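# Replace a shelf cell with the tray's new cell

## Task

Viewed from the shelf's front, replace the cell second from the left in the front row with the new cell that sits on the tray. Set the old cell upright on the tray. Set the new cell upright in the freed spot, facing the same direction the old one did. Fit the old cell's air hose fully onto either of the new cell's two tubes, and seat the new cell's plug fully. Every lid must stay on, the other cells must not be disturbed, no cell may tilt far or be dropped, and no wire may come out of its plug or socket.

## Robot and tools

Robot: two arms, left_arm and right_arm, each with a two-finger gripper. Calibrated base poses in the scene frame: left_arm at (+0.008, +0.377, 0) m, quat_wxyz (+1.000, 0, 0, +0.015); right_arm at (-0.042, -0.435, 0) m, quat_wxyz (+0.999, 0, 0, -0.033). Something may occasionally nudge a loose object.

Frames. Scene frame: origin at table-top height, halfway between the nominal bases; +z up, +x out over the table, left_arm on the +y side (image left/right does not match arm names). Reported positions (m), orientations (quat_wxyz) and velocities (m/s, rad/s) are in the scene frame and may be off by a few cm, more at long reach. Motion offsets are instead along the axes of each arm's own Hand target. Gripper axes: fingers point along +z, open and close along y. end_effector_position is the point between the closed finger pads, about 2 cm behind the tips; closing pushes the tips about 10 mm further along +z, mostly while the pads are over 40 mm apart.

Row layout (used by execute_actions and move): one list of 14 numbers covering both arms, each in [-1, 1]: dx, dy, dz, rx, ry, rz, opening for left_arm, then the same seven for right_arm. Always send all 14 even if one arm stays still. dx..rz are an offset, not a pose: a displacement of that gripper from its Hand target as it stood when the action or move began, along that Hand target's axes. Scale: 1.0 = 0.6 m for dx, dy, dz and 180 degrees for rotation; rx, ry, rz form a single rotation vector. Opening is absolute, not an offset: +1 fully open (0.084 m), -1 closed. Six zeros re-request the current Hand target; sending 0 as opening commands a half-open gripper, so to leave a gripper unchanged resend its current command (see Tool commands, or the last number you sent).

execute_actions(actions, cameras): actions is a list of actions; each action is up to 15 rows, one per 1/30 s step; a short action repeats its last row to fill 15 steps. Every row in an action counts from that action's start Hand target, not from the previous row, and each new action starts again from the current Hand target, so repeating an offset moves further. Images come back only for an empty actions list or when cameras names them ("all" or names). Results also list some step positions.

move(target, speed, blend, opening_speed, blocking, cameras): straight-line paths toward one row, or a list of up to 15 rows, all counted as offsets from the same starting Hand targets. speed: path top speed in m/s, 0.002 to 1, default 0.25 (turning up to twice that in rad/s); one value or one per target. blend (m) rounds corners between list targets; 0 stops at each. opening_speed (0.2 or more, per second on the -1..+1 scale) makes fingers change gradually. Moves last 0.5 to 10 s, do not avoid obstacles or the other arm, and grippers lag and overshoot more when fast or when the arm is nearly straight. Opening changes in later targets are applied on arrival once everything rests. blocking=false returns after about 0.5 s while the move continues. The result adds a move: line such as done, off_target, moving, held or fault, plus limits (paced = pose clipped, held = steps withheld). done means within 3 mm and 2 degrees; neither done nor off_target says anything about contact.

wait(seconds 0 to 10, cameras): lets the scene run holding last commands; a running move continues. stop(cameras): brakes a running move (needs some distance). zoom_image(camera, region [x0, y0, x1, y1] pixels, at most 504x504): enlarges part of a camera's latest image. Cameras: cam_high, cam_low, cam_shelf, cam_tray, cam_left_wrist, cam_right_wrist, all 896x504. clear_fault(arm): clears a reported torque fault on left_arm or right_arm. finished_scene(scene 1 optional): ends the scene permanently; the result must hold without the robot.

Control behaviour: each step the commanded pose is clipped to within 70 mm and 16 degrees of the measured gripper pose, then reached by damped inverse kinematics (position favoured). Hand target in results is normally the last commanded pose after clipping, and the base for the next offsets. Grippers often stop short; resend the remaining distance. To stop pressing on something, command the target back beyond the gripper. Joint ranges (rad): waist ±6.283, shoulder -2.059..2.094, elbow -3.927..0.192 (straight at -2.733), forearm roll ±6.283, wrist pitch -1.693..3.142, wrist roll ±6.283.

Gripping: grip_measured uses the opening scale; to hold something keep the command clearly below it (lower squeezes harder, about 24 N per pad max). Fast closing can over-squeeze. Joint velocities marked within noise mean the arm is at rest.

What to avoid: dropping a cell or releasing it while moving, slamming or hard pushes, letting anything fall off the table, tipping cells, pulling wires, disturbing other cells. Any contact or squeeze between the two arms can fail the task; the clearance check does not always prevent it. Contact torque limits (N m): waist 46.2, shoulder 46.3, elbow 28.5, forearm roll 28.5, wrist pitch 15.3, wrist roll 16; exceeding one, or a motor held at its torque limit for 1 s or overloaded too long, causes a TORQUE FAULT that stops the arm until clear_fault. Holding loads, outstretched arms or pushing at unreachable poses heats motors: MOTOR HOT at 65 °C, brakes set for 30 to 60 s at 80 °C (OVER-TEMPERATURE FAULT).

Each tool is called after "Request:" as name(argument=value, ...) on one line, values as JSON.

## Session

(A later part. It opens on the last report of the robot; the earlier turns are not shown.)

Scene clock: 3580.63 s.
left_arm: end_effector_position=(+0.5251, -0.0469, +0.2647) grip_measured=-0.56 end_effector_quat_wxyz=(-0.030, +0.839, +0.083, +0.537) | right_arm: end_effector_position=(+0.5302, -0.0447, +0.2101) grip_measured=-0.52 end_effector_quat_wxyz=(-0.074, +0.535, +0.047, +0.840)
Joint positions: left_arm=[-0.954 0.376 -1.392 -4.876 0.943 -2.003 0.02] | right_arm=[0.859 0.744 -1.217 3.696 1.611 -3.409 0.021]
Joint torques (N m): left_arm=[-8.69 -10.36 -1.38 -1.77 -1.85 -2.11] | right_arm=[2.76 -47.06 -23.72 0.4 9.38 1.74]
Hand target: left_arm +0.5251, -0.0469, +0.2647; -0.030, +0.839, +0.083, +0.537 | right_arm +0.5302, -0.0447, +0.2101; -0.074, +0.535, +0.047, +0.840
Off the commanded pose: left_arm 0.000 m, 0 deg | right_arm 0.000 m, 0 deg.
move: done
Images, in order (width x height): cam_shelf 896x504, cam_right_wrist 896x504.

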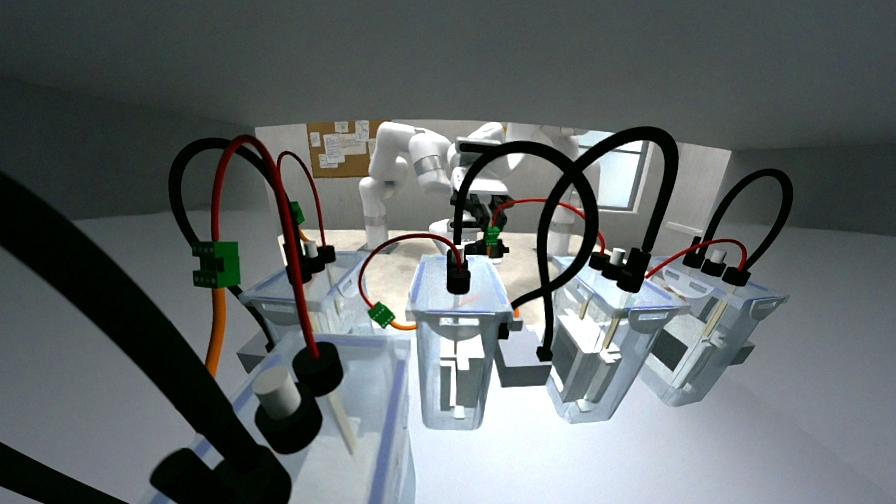

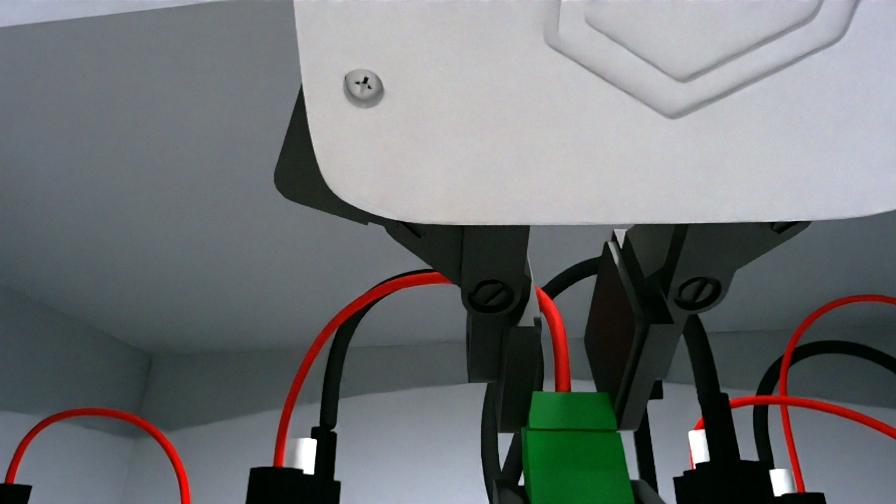

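Request:
move(target=[-0.003,0,0,0,0,0,-1,0,0,0,0,0,0,-1], speed=0.02, cameras=["cam_right_wrist","cam_shelf"])

Request:
zoom_image(camera="cam_right_wrist", region=[510, 370, 630, 460])

Request:
zoom_image(camera="cam_shelf", region=[475, 210, 515, 260])

Scene clock: 3585.23 s.
left_arm: end_effector_position=(+0.5244, -0.0471, +0.2631) grip_measured=-0.56 end_effector_quat_wxyz=(-0.030, +0.839, +0.083, +0.537) | right_arm: end_effector_position=(+0.5302, -0.0447, +0.2100) grip_measured=-0.52 end_effector_quat_wxyz=(-0.074, +0.536, +0.047, +0.840)
Joint positions: left_arm=[-0.955 0.378 -1.389 -4.874 0.944 -2.008 0.02] | right_arm=[0.859 0.744 -1.217 3.696 1.611 -3.409 0.021]
Joint torques (N m): left_arm=[-8.59 -5.62 1.04 -2.82 -2.22 -2.07] | right_arm=[-0.78 -44.79 -22.42 0.4 10.22 1.91]
Hand target: left_arm +0.5244, -0.0471, +0.2630; -0.030, +0.839, +0.083, +0.537 | right_arm +0.5302, -0.0447, +0.2101; -0.074, +0.535, +0.047, +0.840
Off the commanded pose: left_arm 0.000 m, 0 deg | right_arm 0.000 m, 0 deg.
move: done
Images, in order (width x height): cam_shelf 896x504, cam_right_wrist 896x504.

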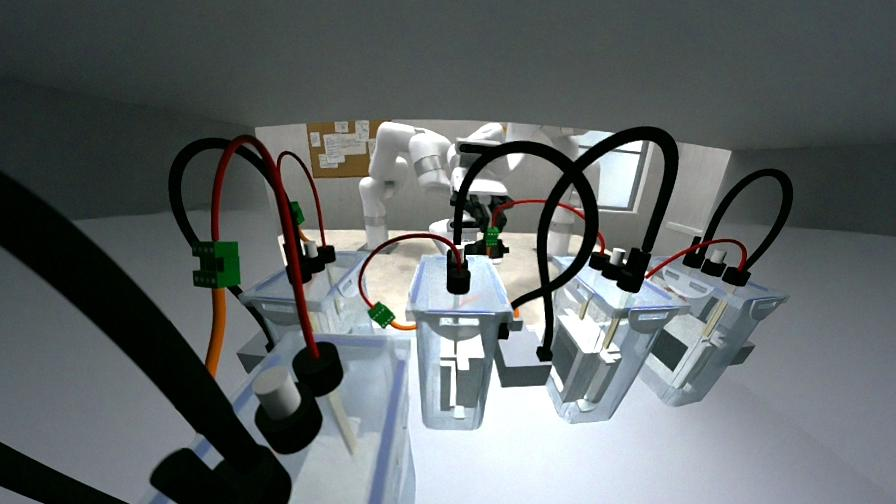

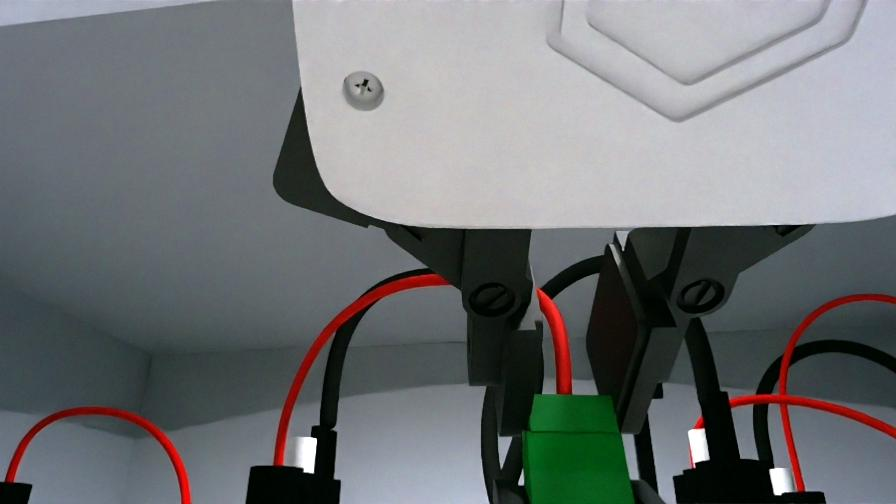

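Scaled by 4.200 from the camera's 896x504 image, which has a finer 1280x720 frame.

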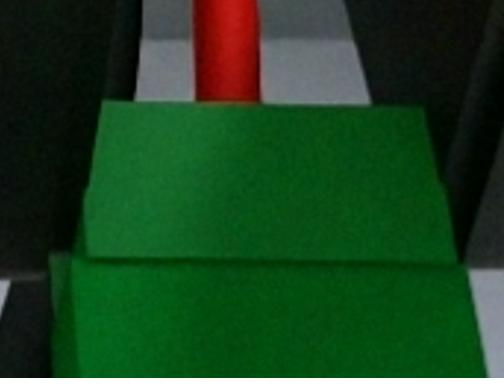

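Scaled by 10.080 from the camera's 896x504 image, which has a finer 1280x720 frame.

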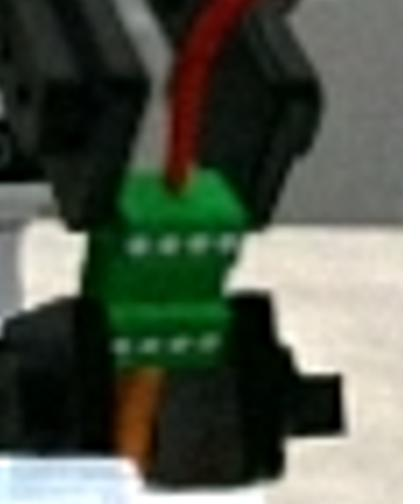

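Request:
move(target=[-0.003,0,0,0,0,0,-1,0,0,0,0,0,0,-1], speed=0.02, cameras=["cam_right_wrist","cam_shelf"])

Request:
zoom_image(camera="cam_right_wrist", region=[510, 370, 630, 460])

Request:
zoom_image(camera="cam_shelf", region=[475, 210, 515, 260])

Scene clock: 3591.47 s.
left_arm: end_effector_position=(+0.5236, -0.0473, +0.2613) grip_measured=-0.56 end_effector_quat_wxyz=(-0.031, +0.839, +0.082, +0.537) | right_arm: end_effector_position=(+0.5302, -0.0447, +0.2101) grip_measured=-0.52 end_effector_quat_wxyz=(-0.074, +0.535, +0.047, +0.840)
Joint positions: left_arm=[-0.957 0.379 -1.387 -4.873 0.944 -2.012 0.02] | right_arm=[0.859 0.744 -1.217 3.696 1.611 -3.409 0.021]
Joint torques (N m): left_arm=[-8.15 -6.1 0.88 -2.97 -3.1 -2.06] | right_arm=[-3.72 -50.34 -25.05 -5.11 11.32 1.75]
Hand target: left_arm +0.5236, -0.0473, +0.2614; -0.030, +0.839, +0.083, +0.537 | right_arm +0.5302, -0.0447, +0.2101; -0.074, +0.535, +0.047, +0.840
Off the commanded pose: left_arm 0.000 m, 0 deg | right_arm 0.000 m, 0 deg.
move: done
Images, in order (width x height): cam_shelf 896x504, cam_right_wrist 896x504.

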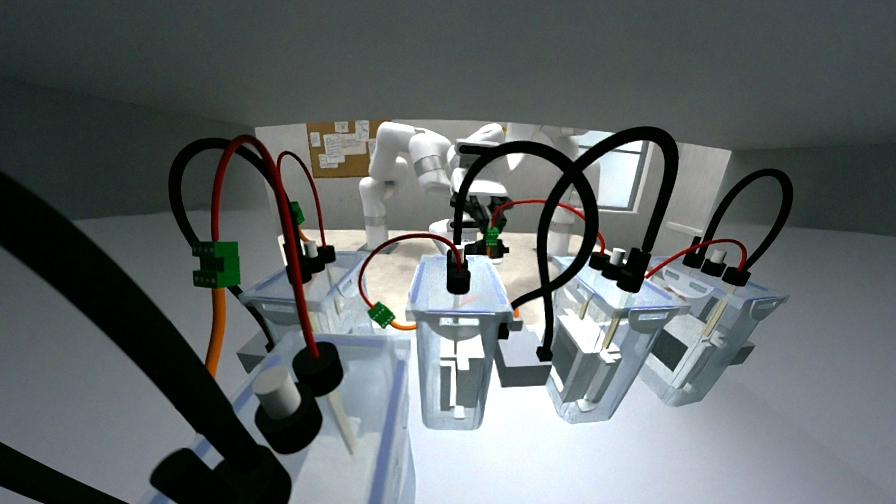

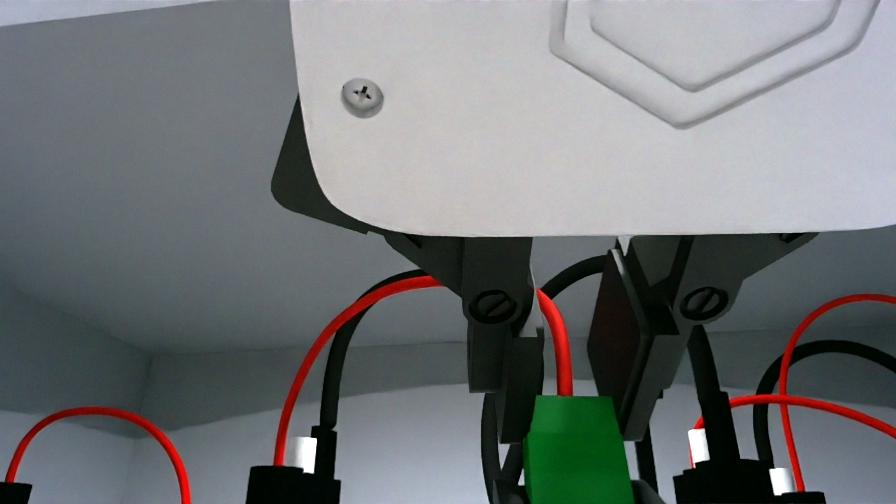

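Scaled by 4.200 from the camera's 896x504 image, which has a finer 1280x720 frame.

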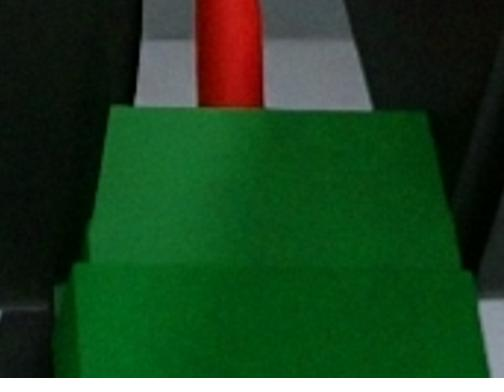

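Scaled by 10.080 from the camera's 896x504 image, which has a finer 1280x720 frame.

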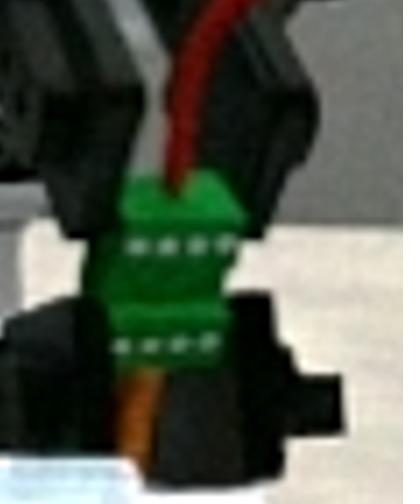

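Request:
move(target=[[0.0025,0,0,0,0,0,-1,0,0,0,0,0,0,-1],[0.0025,0,0,0,0,0,-0.25,0,0,0,0,0,0,-1]], speed=0.02, opening_speed=0.3, cameras=["cam_right_wrist","cam_shelf"])

Request:
zoom_image(camera="cam_right_wrist", region=[480, 350, 680, 504])

Scene clock: 3601.50 s.
left_arm: end_effector_position=(+0.5242, -0.0472, +0.2627) grip_measured=-0.27 end_effector_quat_wxyz=(-0.030, +0.839, +0.082, +0.537) | right_arm: end_effector_position=(+0.5302, -0.0448, +0.2101) grip_measured=-0.52 end_effector_quat_wxyz=(-0.073, +0.535, +0.047, +0.840)
Joint positions: left_arm=[-0.955 0.378 -1.389 -4.874 0.944 -2.008 0.032] | right_arm=[0.859 0.744 -1.217 3.696 1.611 -3.409 0.021]
Joint torques (N m): left_arm=[1.85 -50.46 -20.79 3.63 1.68 1.47] | right_arm=[2.55 -25.25 -9.24 -3.03 1.59 1.75]
Hand target: left_arm +0.5242, -0.0471, +0.2628; -0.030, +0.839, +0.083, +0.537 | right_arm +0.5302, -0.0447, +0.2101; -0.074, +0.535, +0.047, +0.840
Off the commanded pose: left_arm 0.000 m, 0 deg | right_arm 0.000 m, 0 deg.
move: done
Images, in order (width x height): cam_shelf 896x504, cam_right_wrist 896x504.

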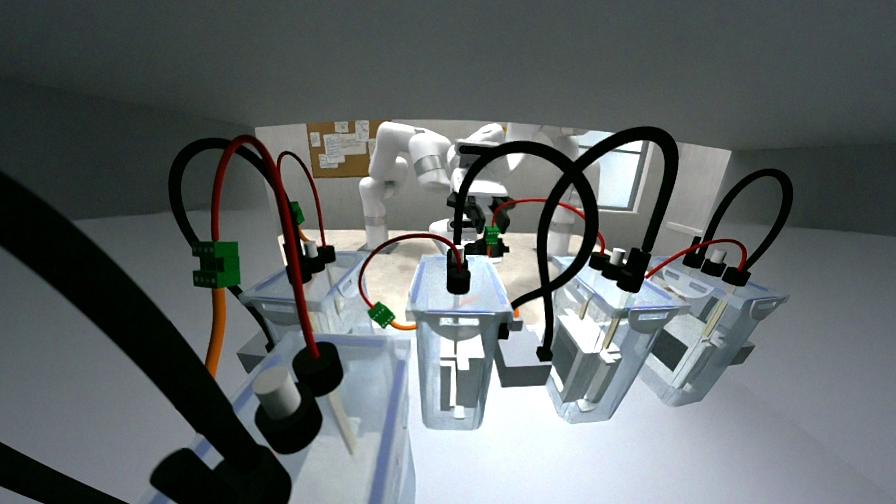

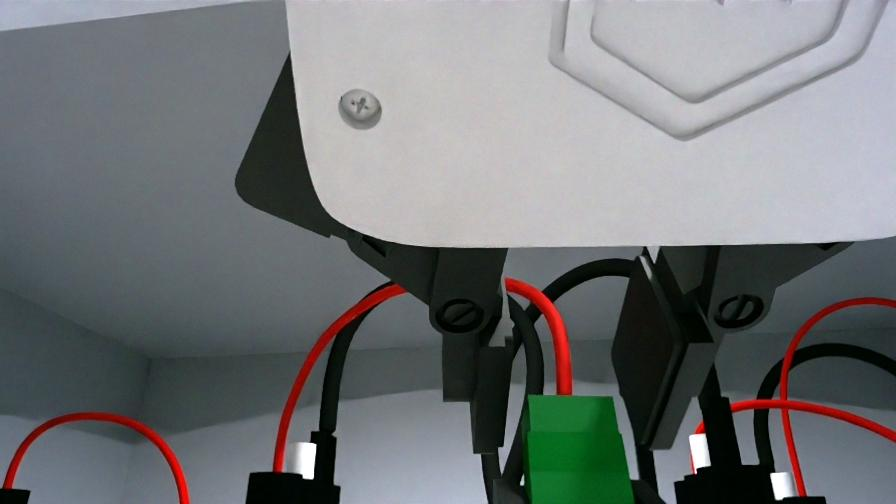

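Scaled by 2.520 from the camera's 896x504 image, which has a finer 1280x720 frame.

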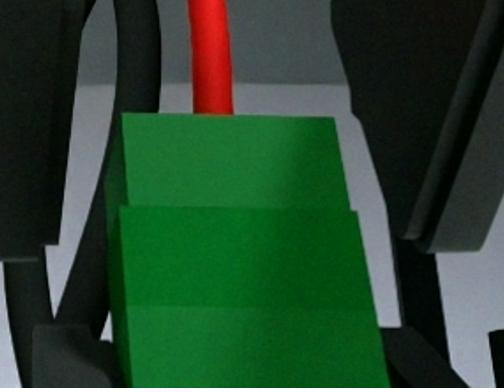

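Request:
move(target=[[0,0,-0.2,0,0,0,-0.25,0,0,0,0,0,0,-1]], speed=0.06, cameras=["cam_right_wrist","cam_left_wrist","cam_shelf","cam_high"])

Request:
zoom_image(camera="cam_left_wrist", region=[440, 300, 740, 504])

Request:
zoom_image(camera="cam_shelf", region=[475, 210, 515, 260])

Scene clock: 3607.03 s.
left_arm: end_effector_position=(+0.4555, -0.0579, +0.2952) grip_measured=-0.27 end_effector_quat_wxyz=(-0.031, +0.839, +0.082, +0.537) | right_arm: end_effector_position=(+0.5302, -0.0447, +0.2101) grip_measured=-0.52 end_effector_quat_wxyz=(-0.074, +0.535, +0.047, +0.840)
Joint positions: left_arm=[-1.09 0.246 -1.296 -4.953 1.065 -1.99 0.032] | right_arm=[0.859 0.744 -1.217 3.696 1.611 -3.409 0.021]
Joint torques (N m): left_arm=[5.16 -30.09 -20.8 3.9 -2.3 -1.87] | right_arm=[4.04 -24.98 -9.27 2.61 1.61 1.87]
Hand target: left_arm +0.4556, -0.0579, +0.2951; -0.030, +0.839, +0.082, +0.537 (not the last commanded pose) | right_arm +0.5302, -0.0447, +0.2101; -0.074, +0.535, +0.047, +0.840
Off the commanded pose: left_arm 0.043 m, 0 deg | right_arm 0.000 m, 0 deg.
move: held (left_arm; a check stopped the path); limits=held
pose unreachable (left arm): on one or more control steps of this call, first in action 0 (counted from 0), this arm could not follow its commanded pose, so it was not sent that pose on those steps. It may still have moved: this result reports where it is.
cause: moving toward the commanded pose would bring a part of the arm too close to another arm (a part of this arm just beyond joint 5 (wrist pitch) and a part of the right arm just beyond its joint 3 (elbow), 8 mm apart when this arm was first held).
Images, in order (width x height): cam_high 896x504, cam_shelf 896x504, cam_left_wrist 896x504, cam_right_wrist 896x504.

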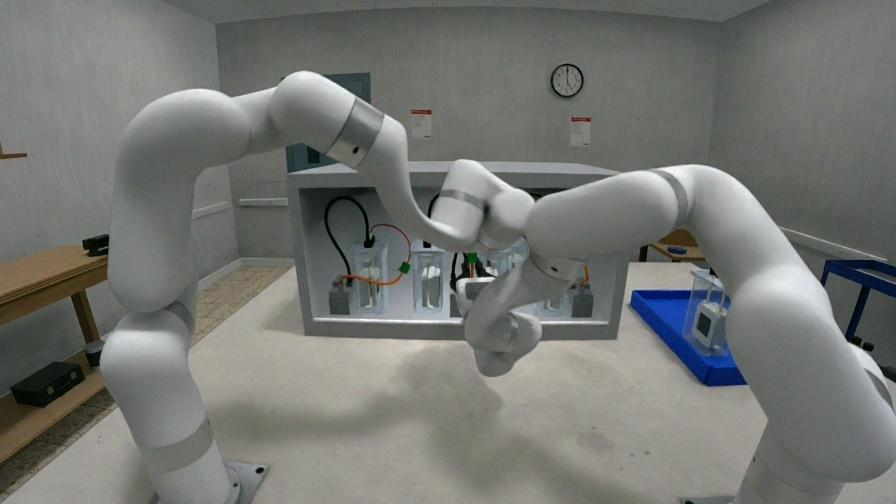

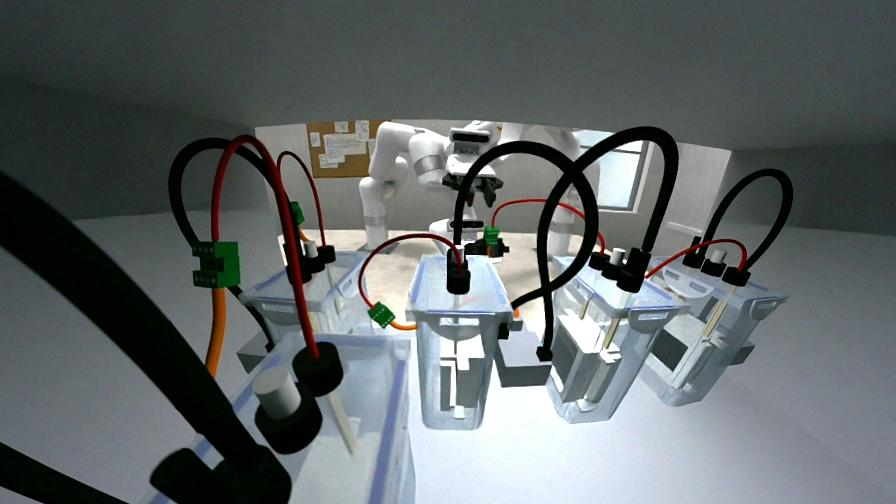

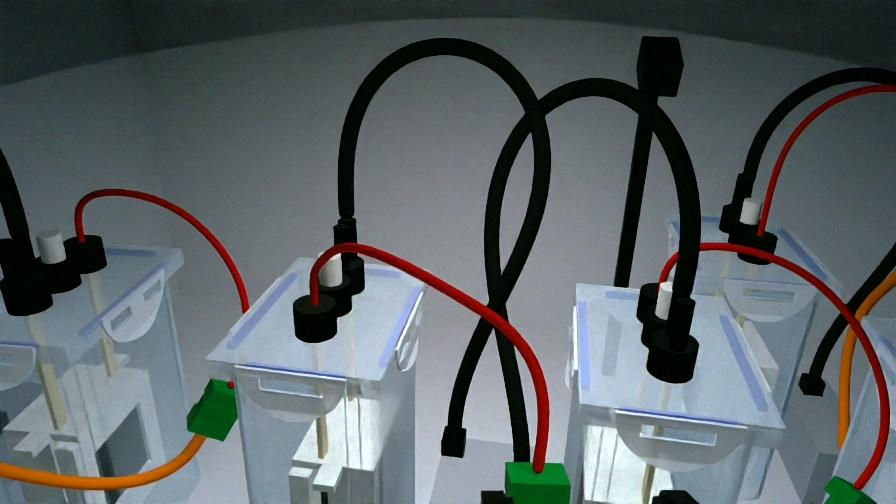

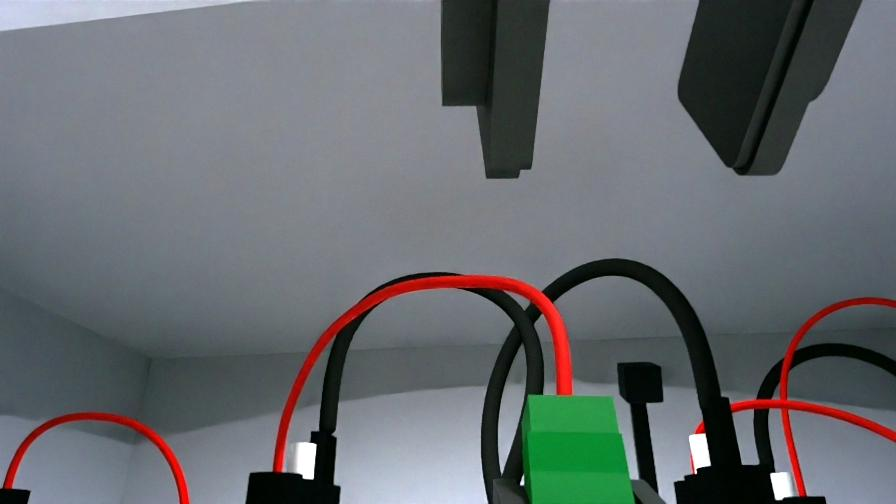

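Scaled by 1.680 from the camera's 896x504 image, which has a finer 1280x720 frame.

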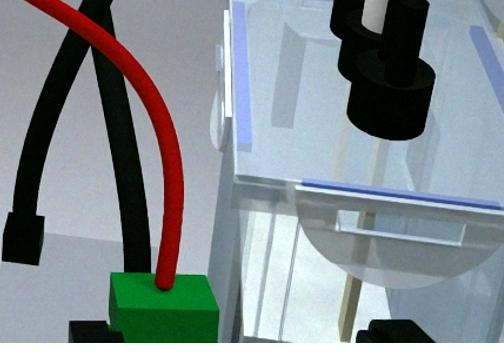

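Scaled by 10.080 from the camera's 896x504 image, which has a finer 1280x720 frame.

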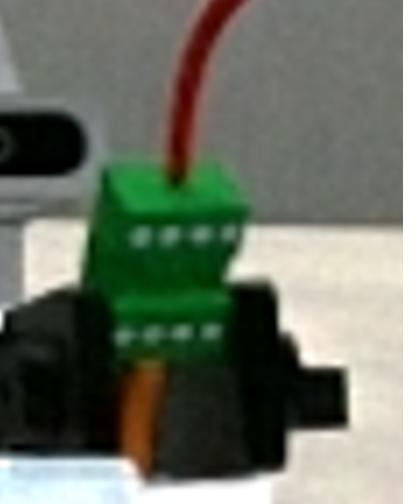

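Request:
move(target=[[0.092,-0.247,0,0,0,0,-0.25,0,0,0,0,0,0,-1]], speed=0.1)

Request:
move(target=[[0,0,0,0,0,0,-0.25,-0.0493,-0.0333,0.0862,0,0,0,-1]], speed=0.05, cameras=["cam_right_wrist","cam_left_wrist","cam_shelf","cam_high"])

Scene clock: 3617.07 s.
left_arm: end_effector_position=(+0.4529, +0.0938, +0.3396) grip_measured=-0.27 end_effector_quat_wxyz=(-0.030, +0.839, +0.082, +0.537) | right_arm: end_effector_position=(+0.5302, -0.0447, +0.2101) grip_measured=-0.52 end_effector_quat_wxyz=(-0.074, +0.535, +0.047, +0.840)
Joint positions: left_arm=[-0.875 -0.226 -0.86 -4.9 0.888 -1.9 0.032] | right_arm=[0.859 0.744 -1.217 3.696 1.611 -3.409 0.021]
Joint torques (N m): left_arm=[4.79 -33.48 -13.66 -1.21 -2.54 2.01] | right_arm=[3.95 -24.97 -9.35 3 1.58 1.81]
Hand target: left_arm +0.4529, +0.0938, +0.3396; -0.030, +0.839, +0.082, +0.537 | right_arm +0.5302, -0.0447, +0.2101; -0.074, +0.535, +0.047, +0.840
Off the commanded pose: left_arm 0.000 m, 0 deg | right_arm 0.000 m, 0 deg.
move: done

Scene clock: 3618.77 s.
left_arm: end_effector_position=(+0.4529, +0.0938, +0.3396) grip_measured=-0.27 end_effector_quat_wxyz=(-0.030, +0.839, +0.082, +0.537) | right_arm: end_effector_position=(+0.5852, -0.0147, +0.2051) grip_measured=-0.52 end_effector_quat_wxyz=(-0.074, +0.535, +0.047, +0.840)
Joint positions: left_arm=[-0.875 -0.226 -0.86 -4.9 0.888 -1.9 0.032] | right_arm=[0.817 0.902 -1.51 3.661 1.484 -3.46 0.021]
Joint torques (N m): left_arm=[4.75 -33.53 -13.62 -2.41 -2.59 2] | right_arm=[-5.71 -28.6 -16.02 -4.08 1.57 -2.21]
Hand target: left_arm +0.4529, +0.0938, +0.3396; -0.030, +0.839, +0.082, +0.537 | right_arm +0.5852, -0.0147, +0.2051; -0.074, +0.535, +0.047, +0.840
Off the commanded pose: left_arm 0.000 m, 0 deg | right_arm 0.000 m, 0 deg.
move: done
Images, in order (width x height): cam_high 896x504, cam_shelf 896x504, cam_left_wrist 896x504, cam_right_wrist 896x504.

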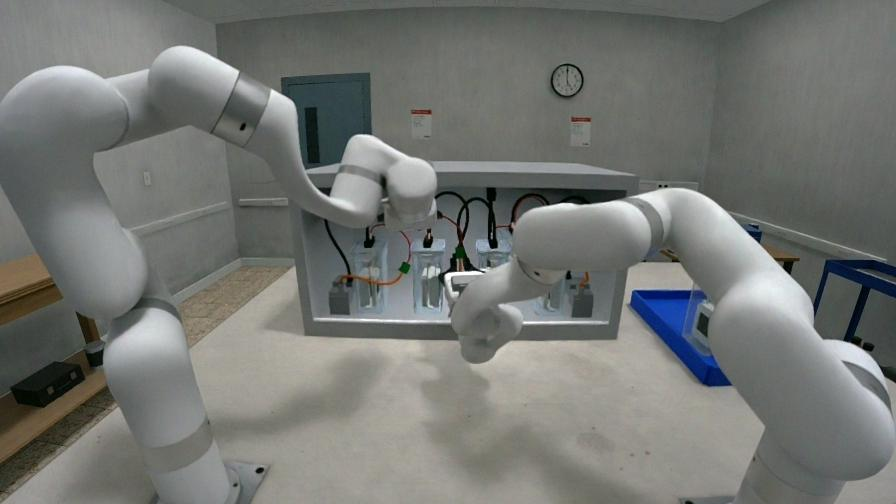

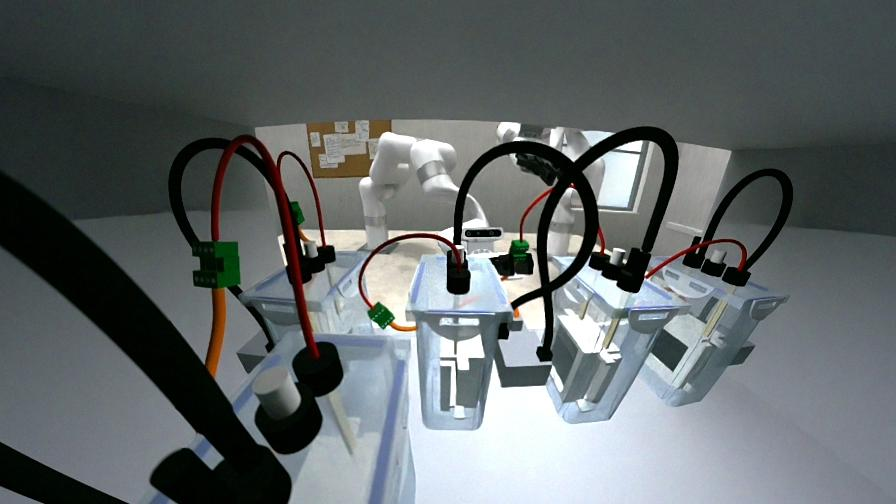

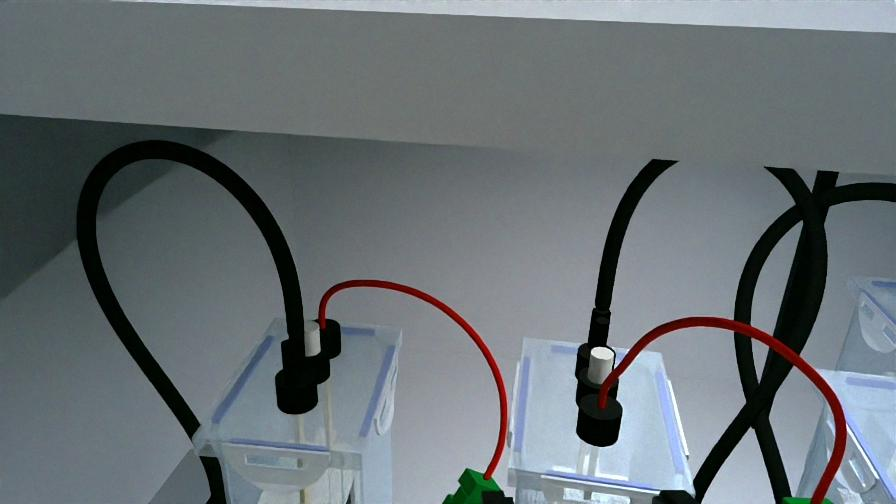

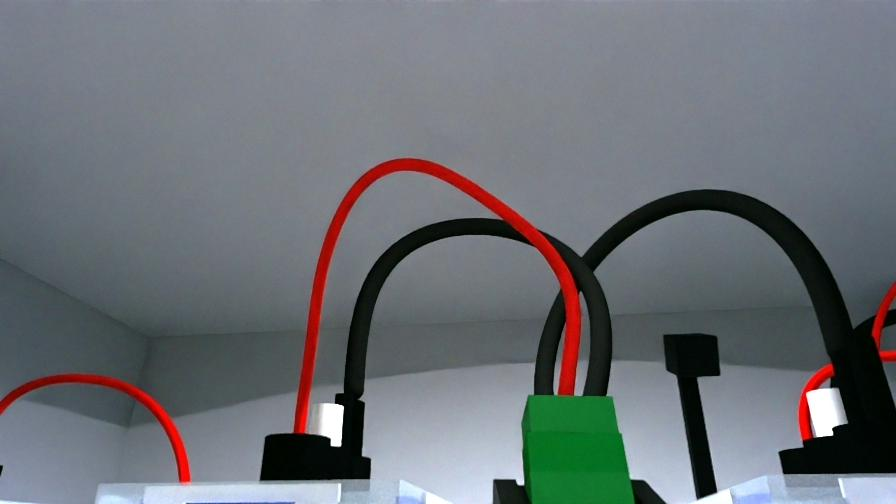

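Release slowly and retreat along the right gripper's axis.

Request:
move(target=[[0,0,0,0,0,0,-0.25,0,0,0,0,0,0,-0.2],[0,0,0,0,0,0,-0.25,0,0,-0.22,0,0,0,-0.2]], speed=0.06, opening_speed=0.3, cameras=["cam_right_wrist","cam_shelf","cam_high","cam_left_wrist"])

Request:
zoom_image(camera="cam_shelf", region=[450, 180, 610, 310])

Request:
zoom_image(camera="cam_high", region=[390, 200, 530, 330])

Scene clock: 3627.87 s.
left_arm: end_effector_position=(+0.4529, +0.0938, +0.3396) grip_measured=-0.27 end_effector_quat_wxyz=(-0.030, +0.839, +0.082, +0.537) | right_arm: end_effector_position=(+0.4675, -0.0355, +0.1498) grip_measured=-0.21 end_effector_quat_wxyz=(-0.074, +0.535, +0.047, +0.840)
Joint positions: left_arm=[-0.875 -0.226 -0.86 -4.9 0.888 -1.9 0.032] | right_arm=[0.989 0.85 -1.154 3.824 1.777 -3.35 0.035]
Joint torques (N m): left_arm=[4.68 -33.39 -13.92 -2.32 -2.22 1.91] | right_arm=[6.09 -11.08 2.05 3.65 2.61 2.18]
Hand target: left_arm +0.4529, +0.0938, +0.3396; -0.030, +0.839, +0.082, +0.537 | right_arm +0.4674, -0.0355, +0.1494; -0.074, +0.535, +0.047, +0.840
Off the commanded pose: left_arm 0.000 m, 0 deg | right_arm 0.000 m, 0 deg.
move: done
Images, in order (width x height): cam_high 896x504, cam_shelf 896x504, cam_left_wrist 896x504, cam_right_wrist 896x504.

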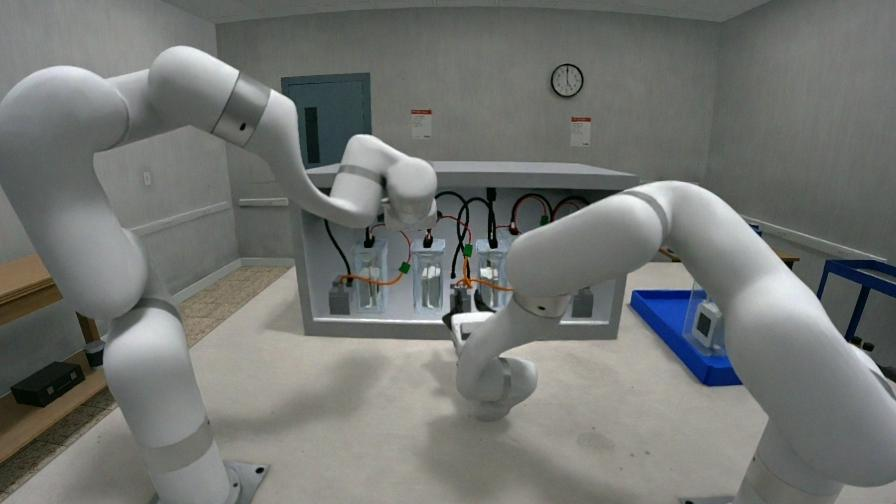

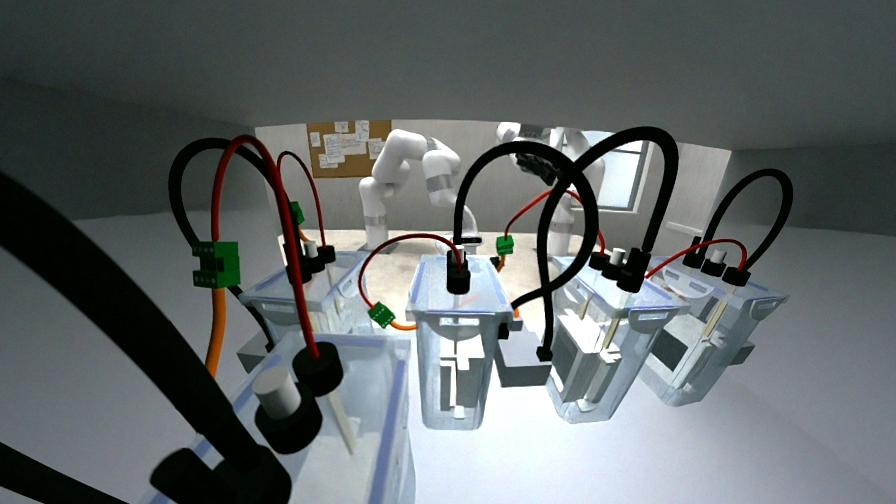

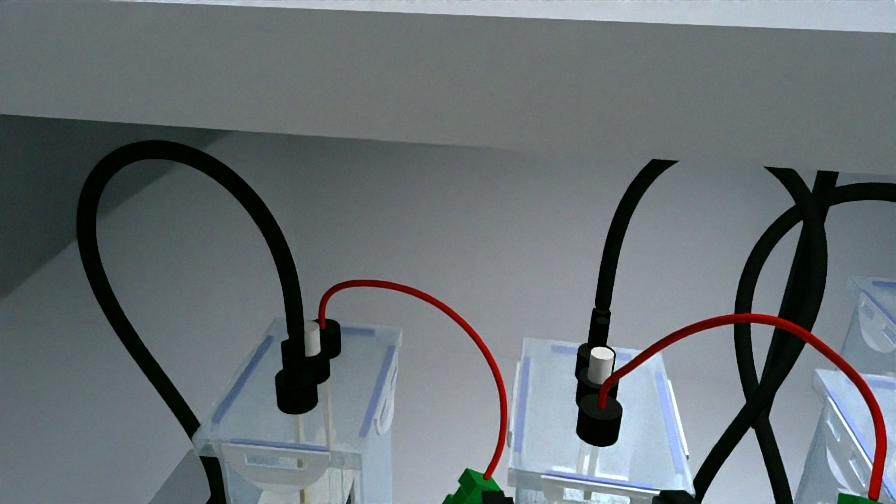

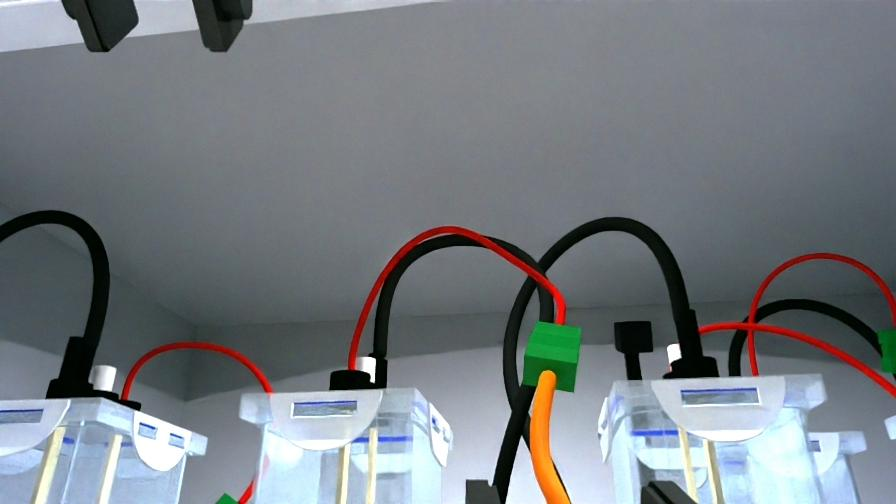

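Scaled by 3.150 from the camera's 896x504 image, which has a finer 1280x720 frame.

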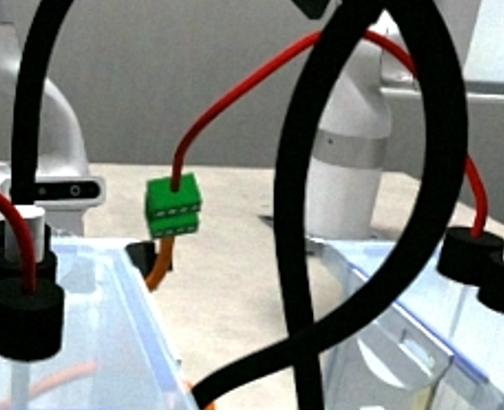

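Scaled by 3.600 from the camera's 896x504 image, which has a finer 1280x720 frame.

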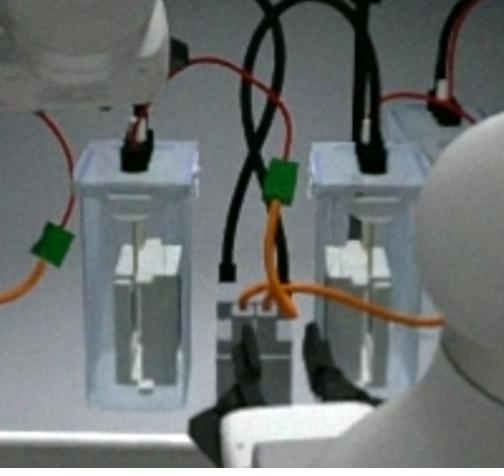

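Request:
move(target=[[-0.05,-0.1,0,0,0,0,-0.25,0.055,-0.028,-0.09,0,0,0,-0.2],[-0.05,-0.1,0,0,0,0,-0.25,0.085,0.23,-0.13,0,0,0,-0.2]], speed=0.12, blend=[0.02,0], cameras=["all"])

Request:
zoom_image(camera="cam_shelf", region=[480, 220, 540, 280])

Request:
zoom_image(camera="cam_high", region=[340, 180, 560, 330])

Request:
zoom_image(camera="cam_low", region=[330, 130, 600, 340])

Scene clock: 3635.70 s.
left_arm: end_effector_position=(+0.4303, +0.1497, +0.3102) grip_measured=-0.27 end_effector_quat_wxyz=(-0.030, +0.839, +0.082, +0.537) | right_arm: end_effector_position=(+0.4005, -0.1874, +0.1627) grip_measured=-0.21 end_effector_quat_wxyz=(-0.074, +0.535, +0.047, +0.840)
Joint positions: left_arm=[-0.798 -0.393 -0.636 -4.821 0.813 -1.962 0.032] | right_arm=[0.897 0.61 -0.585 3.805 2.026 -3.125 0.035]
Joint torques (N m): left_arm=[4.86 -27.67 -13.44 3.23 -2.4 -1.98] | right_arm=[-4.65 -25.98 -3.05 -3.65 4.85 2.24]
Hand target: left_arm +0.4303, +0.1497, +0.3102; -0.030, +0.839, +0.082, +0.537 | right_arm +0.4005, -0.1874, +0.1627; -0.074, +0.535, +0.047, +0.840
Off the commanded pose: left_arm 0.000 m, 0 deg | right_arm 0.000 m, 0 deg.
move: done

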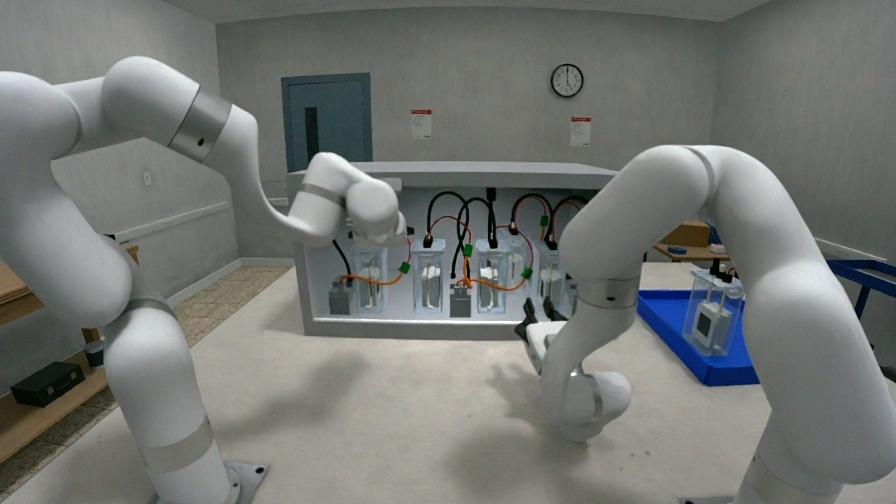

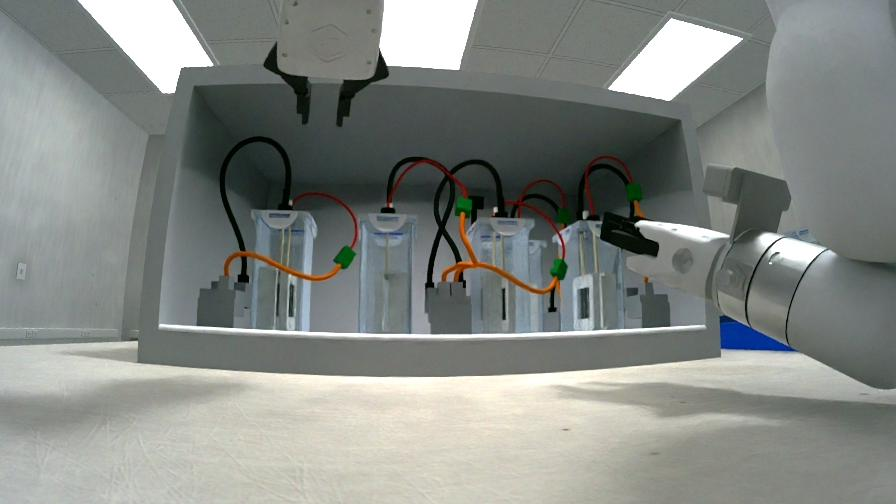

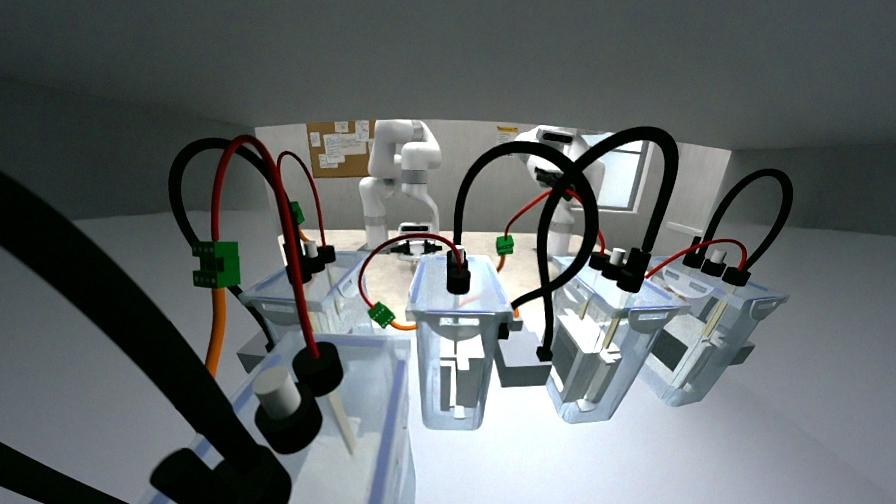

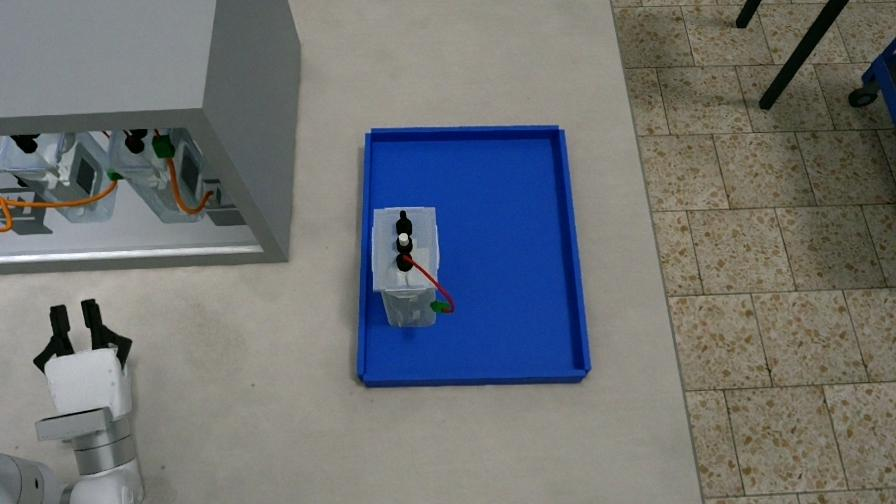

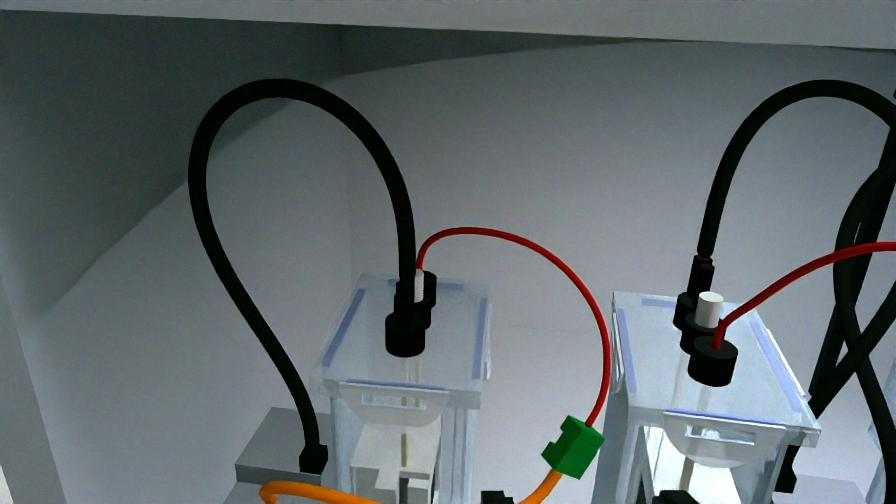

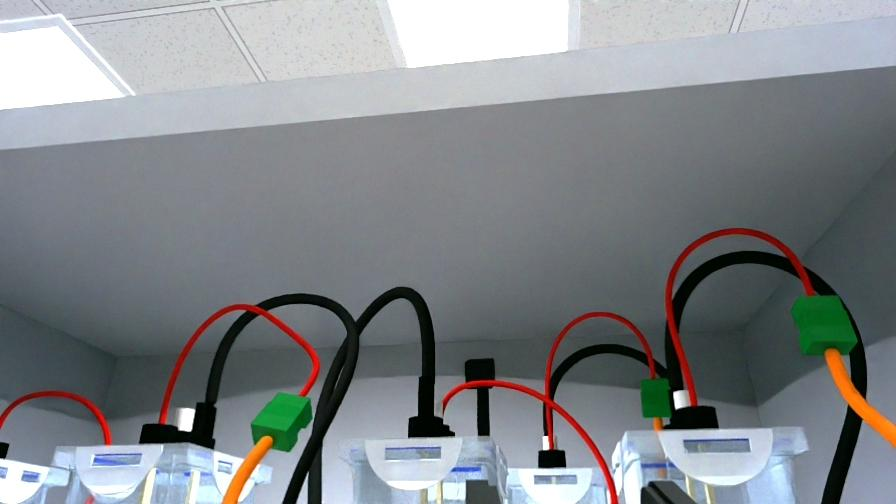

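Scaled by 8.400 from the camera's 896x504 image, which has a finer 1280x720 frame.

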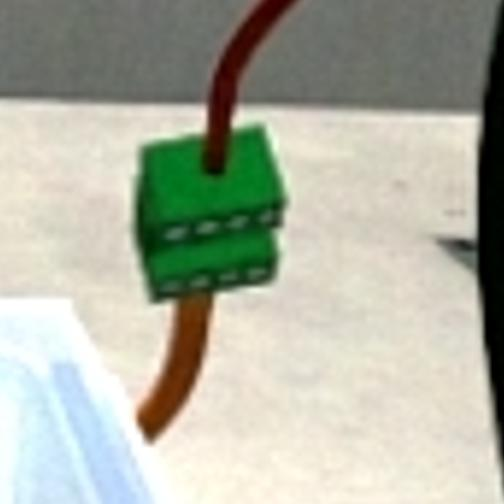

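Scaled by 2.291 from the camera's 896x504 image, which has a finer 1280x720 frame.

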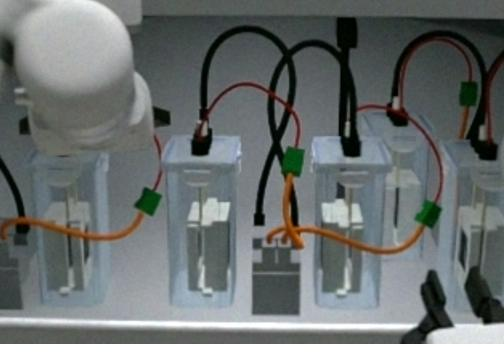

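Scaled by 1.867 from the camera's 896x504 image, which has a finer 1280x720 frame.

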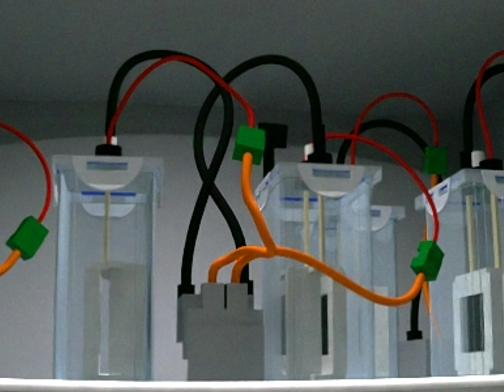

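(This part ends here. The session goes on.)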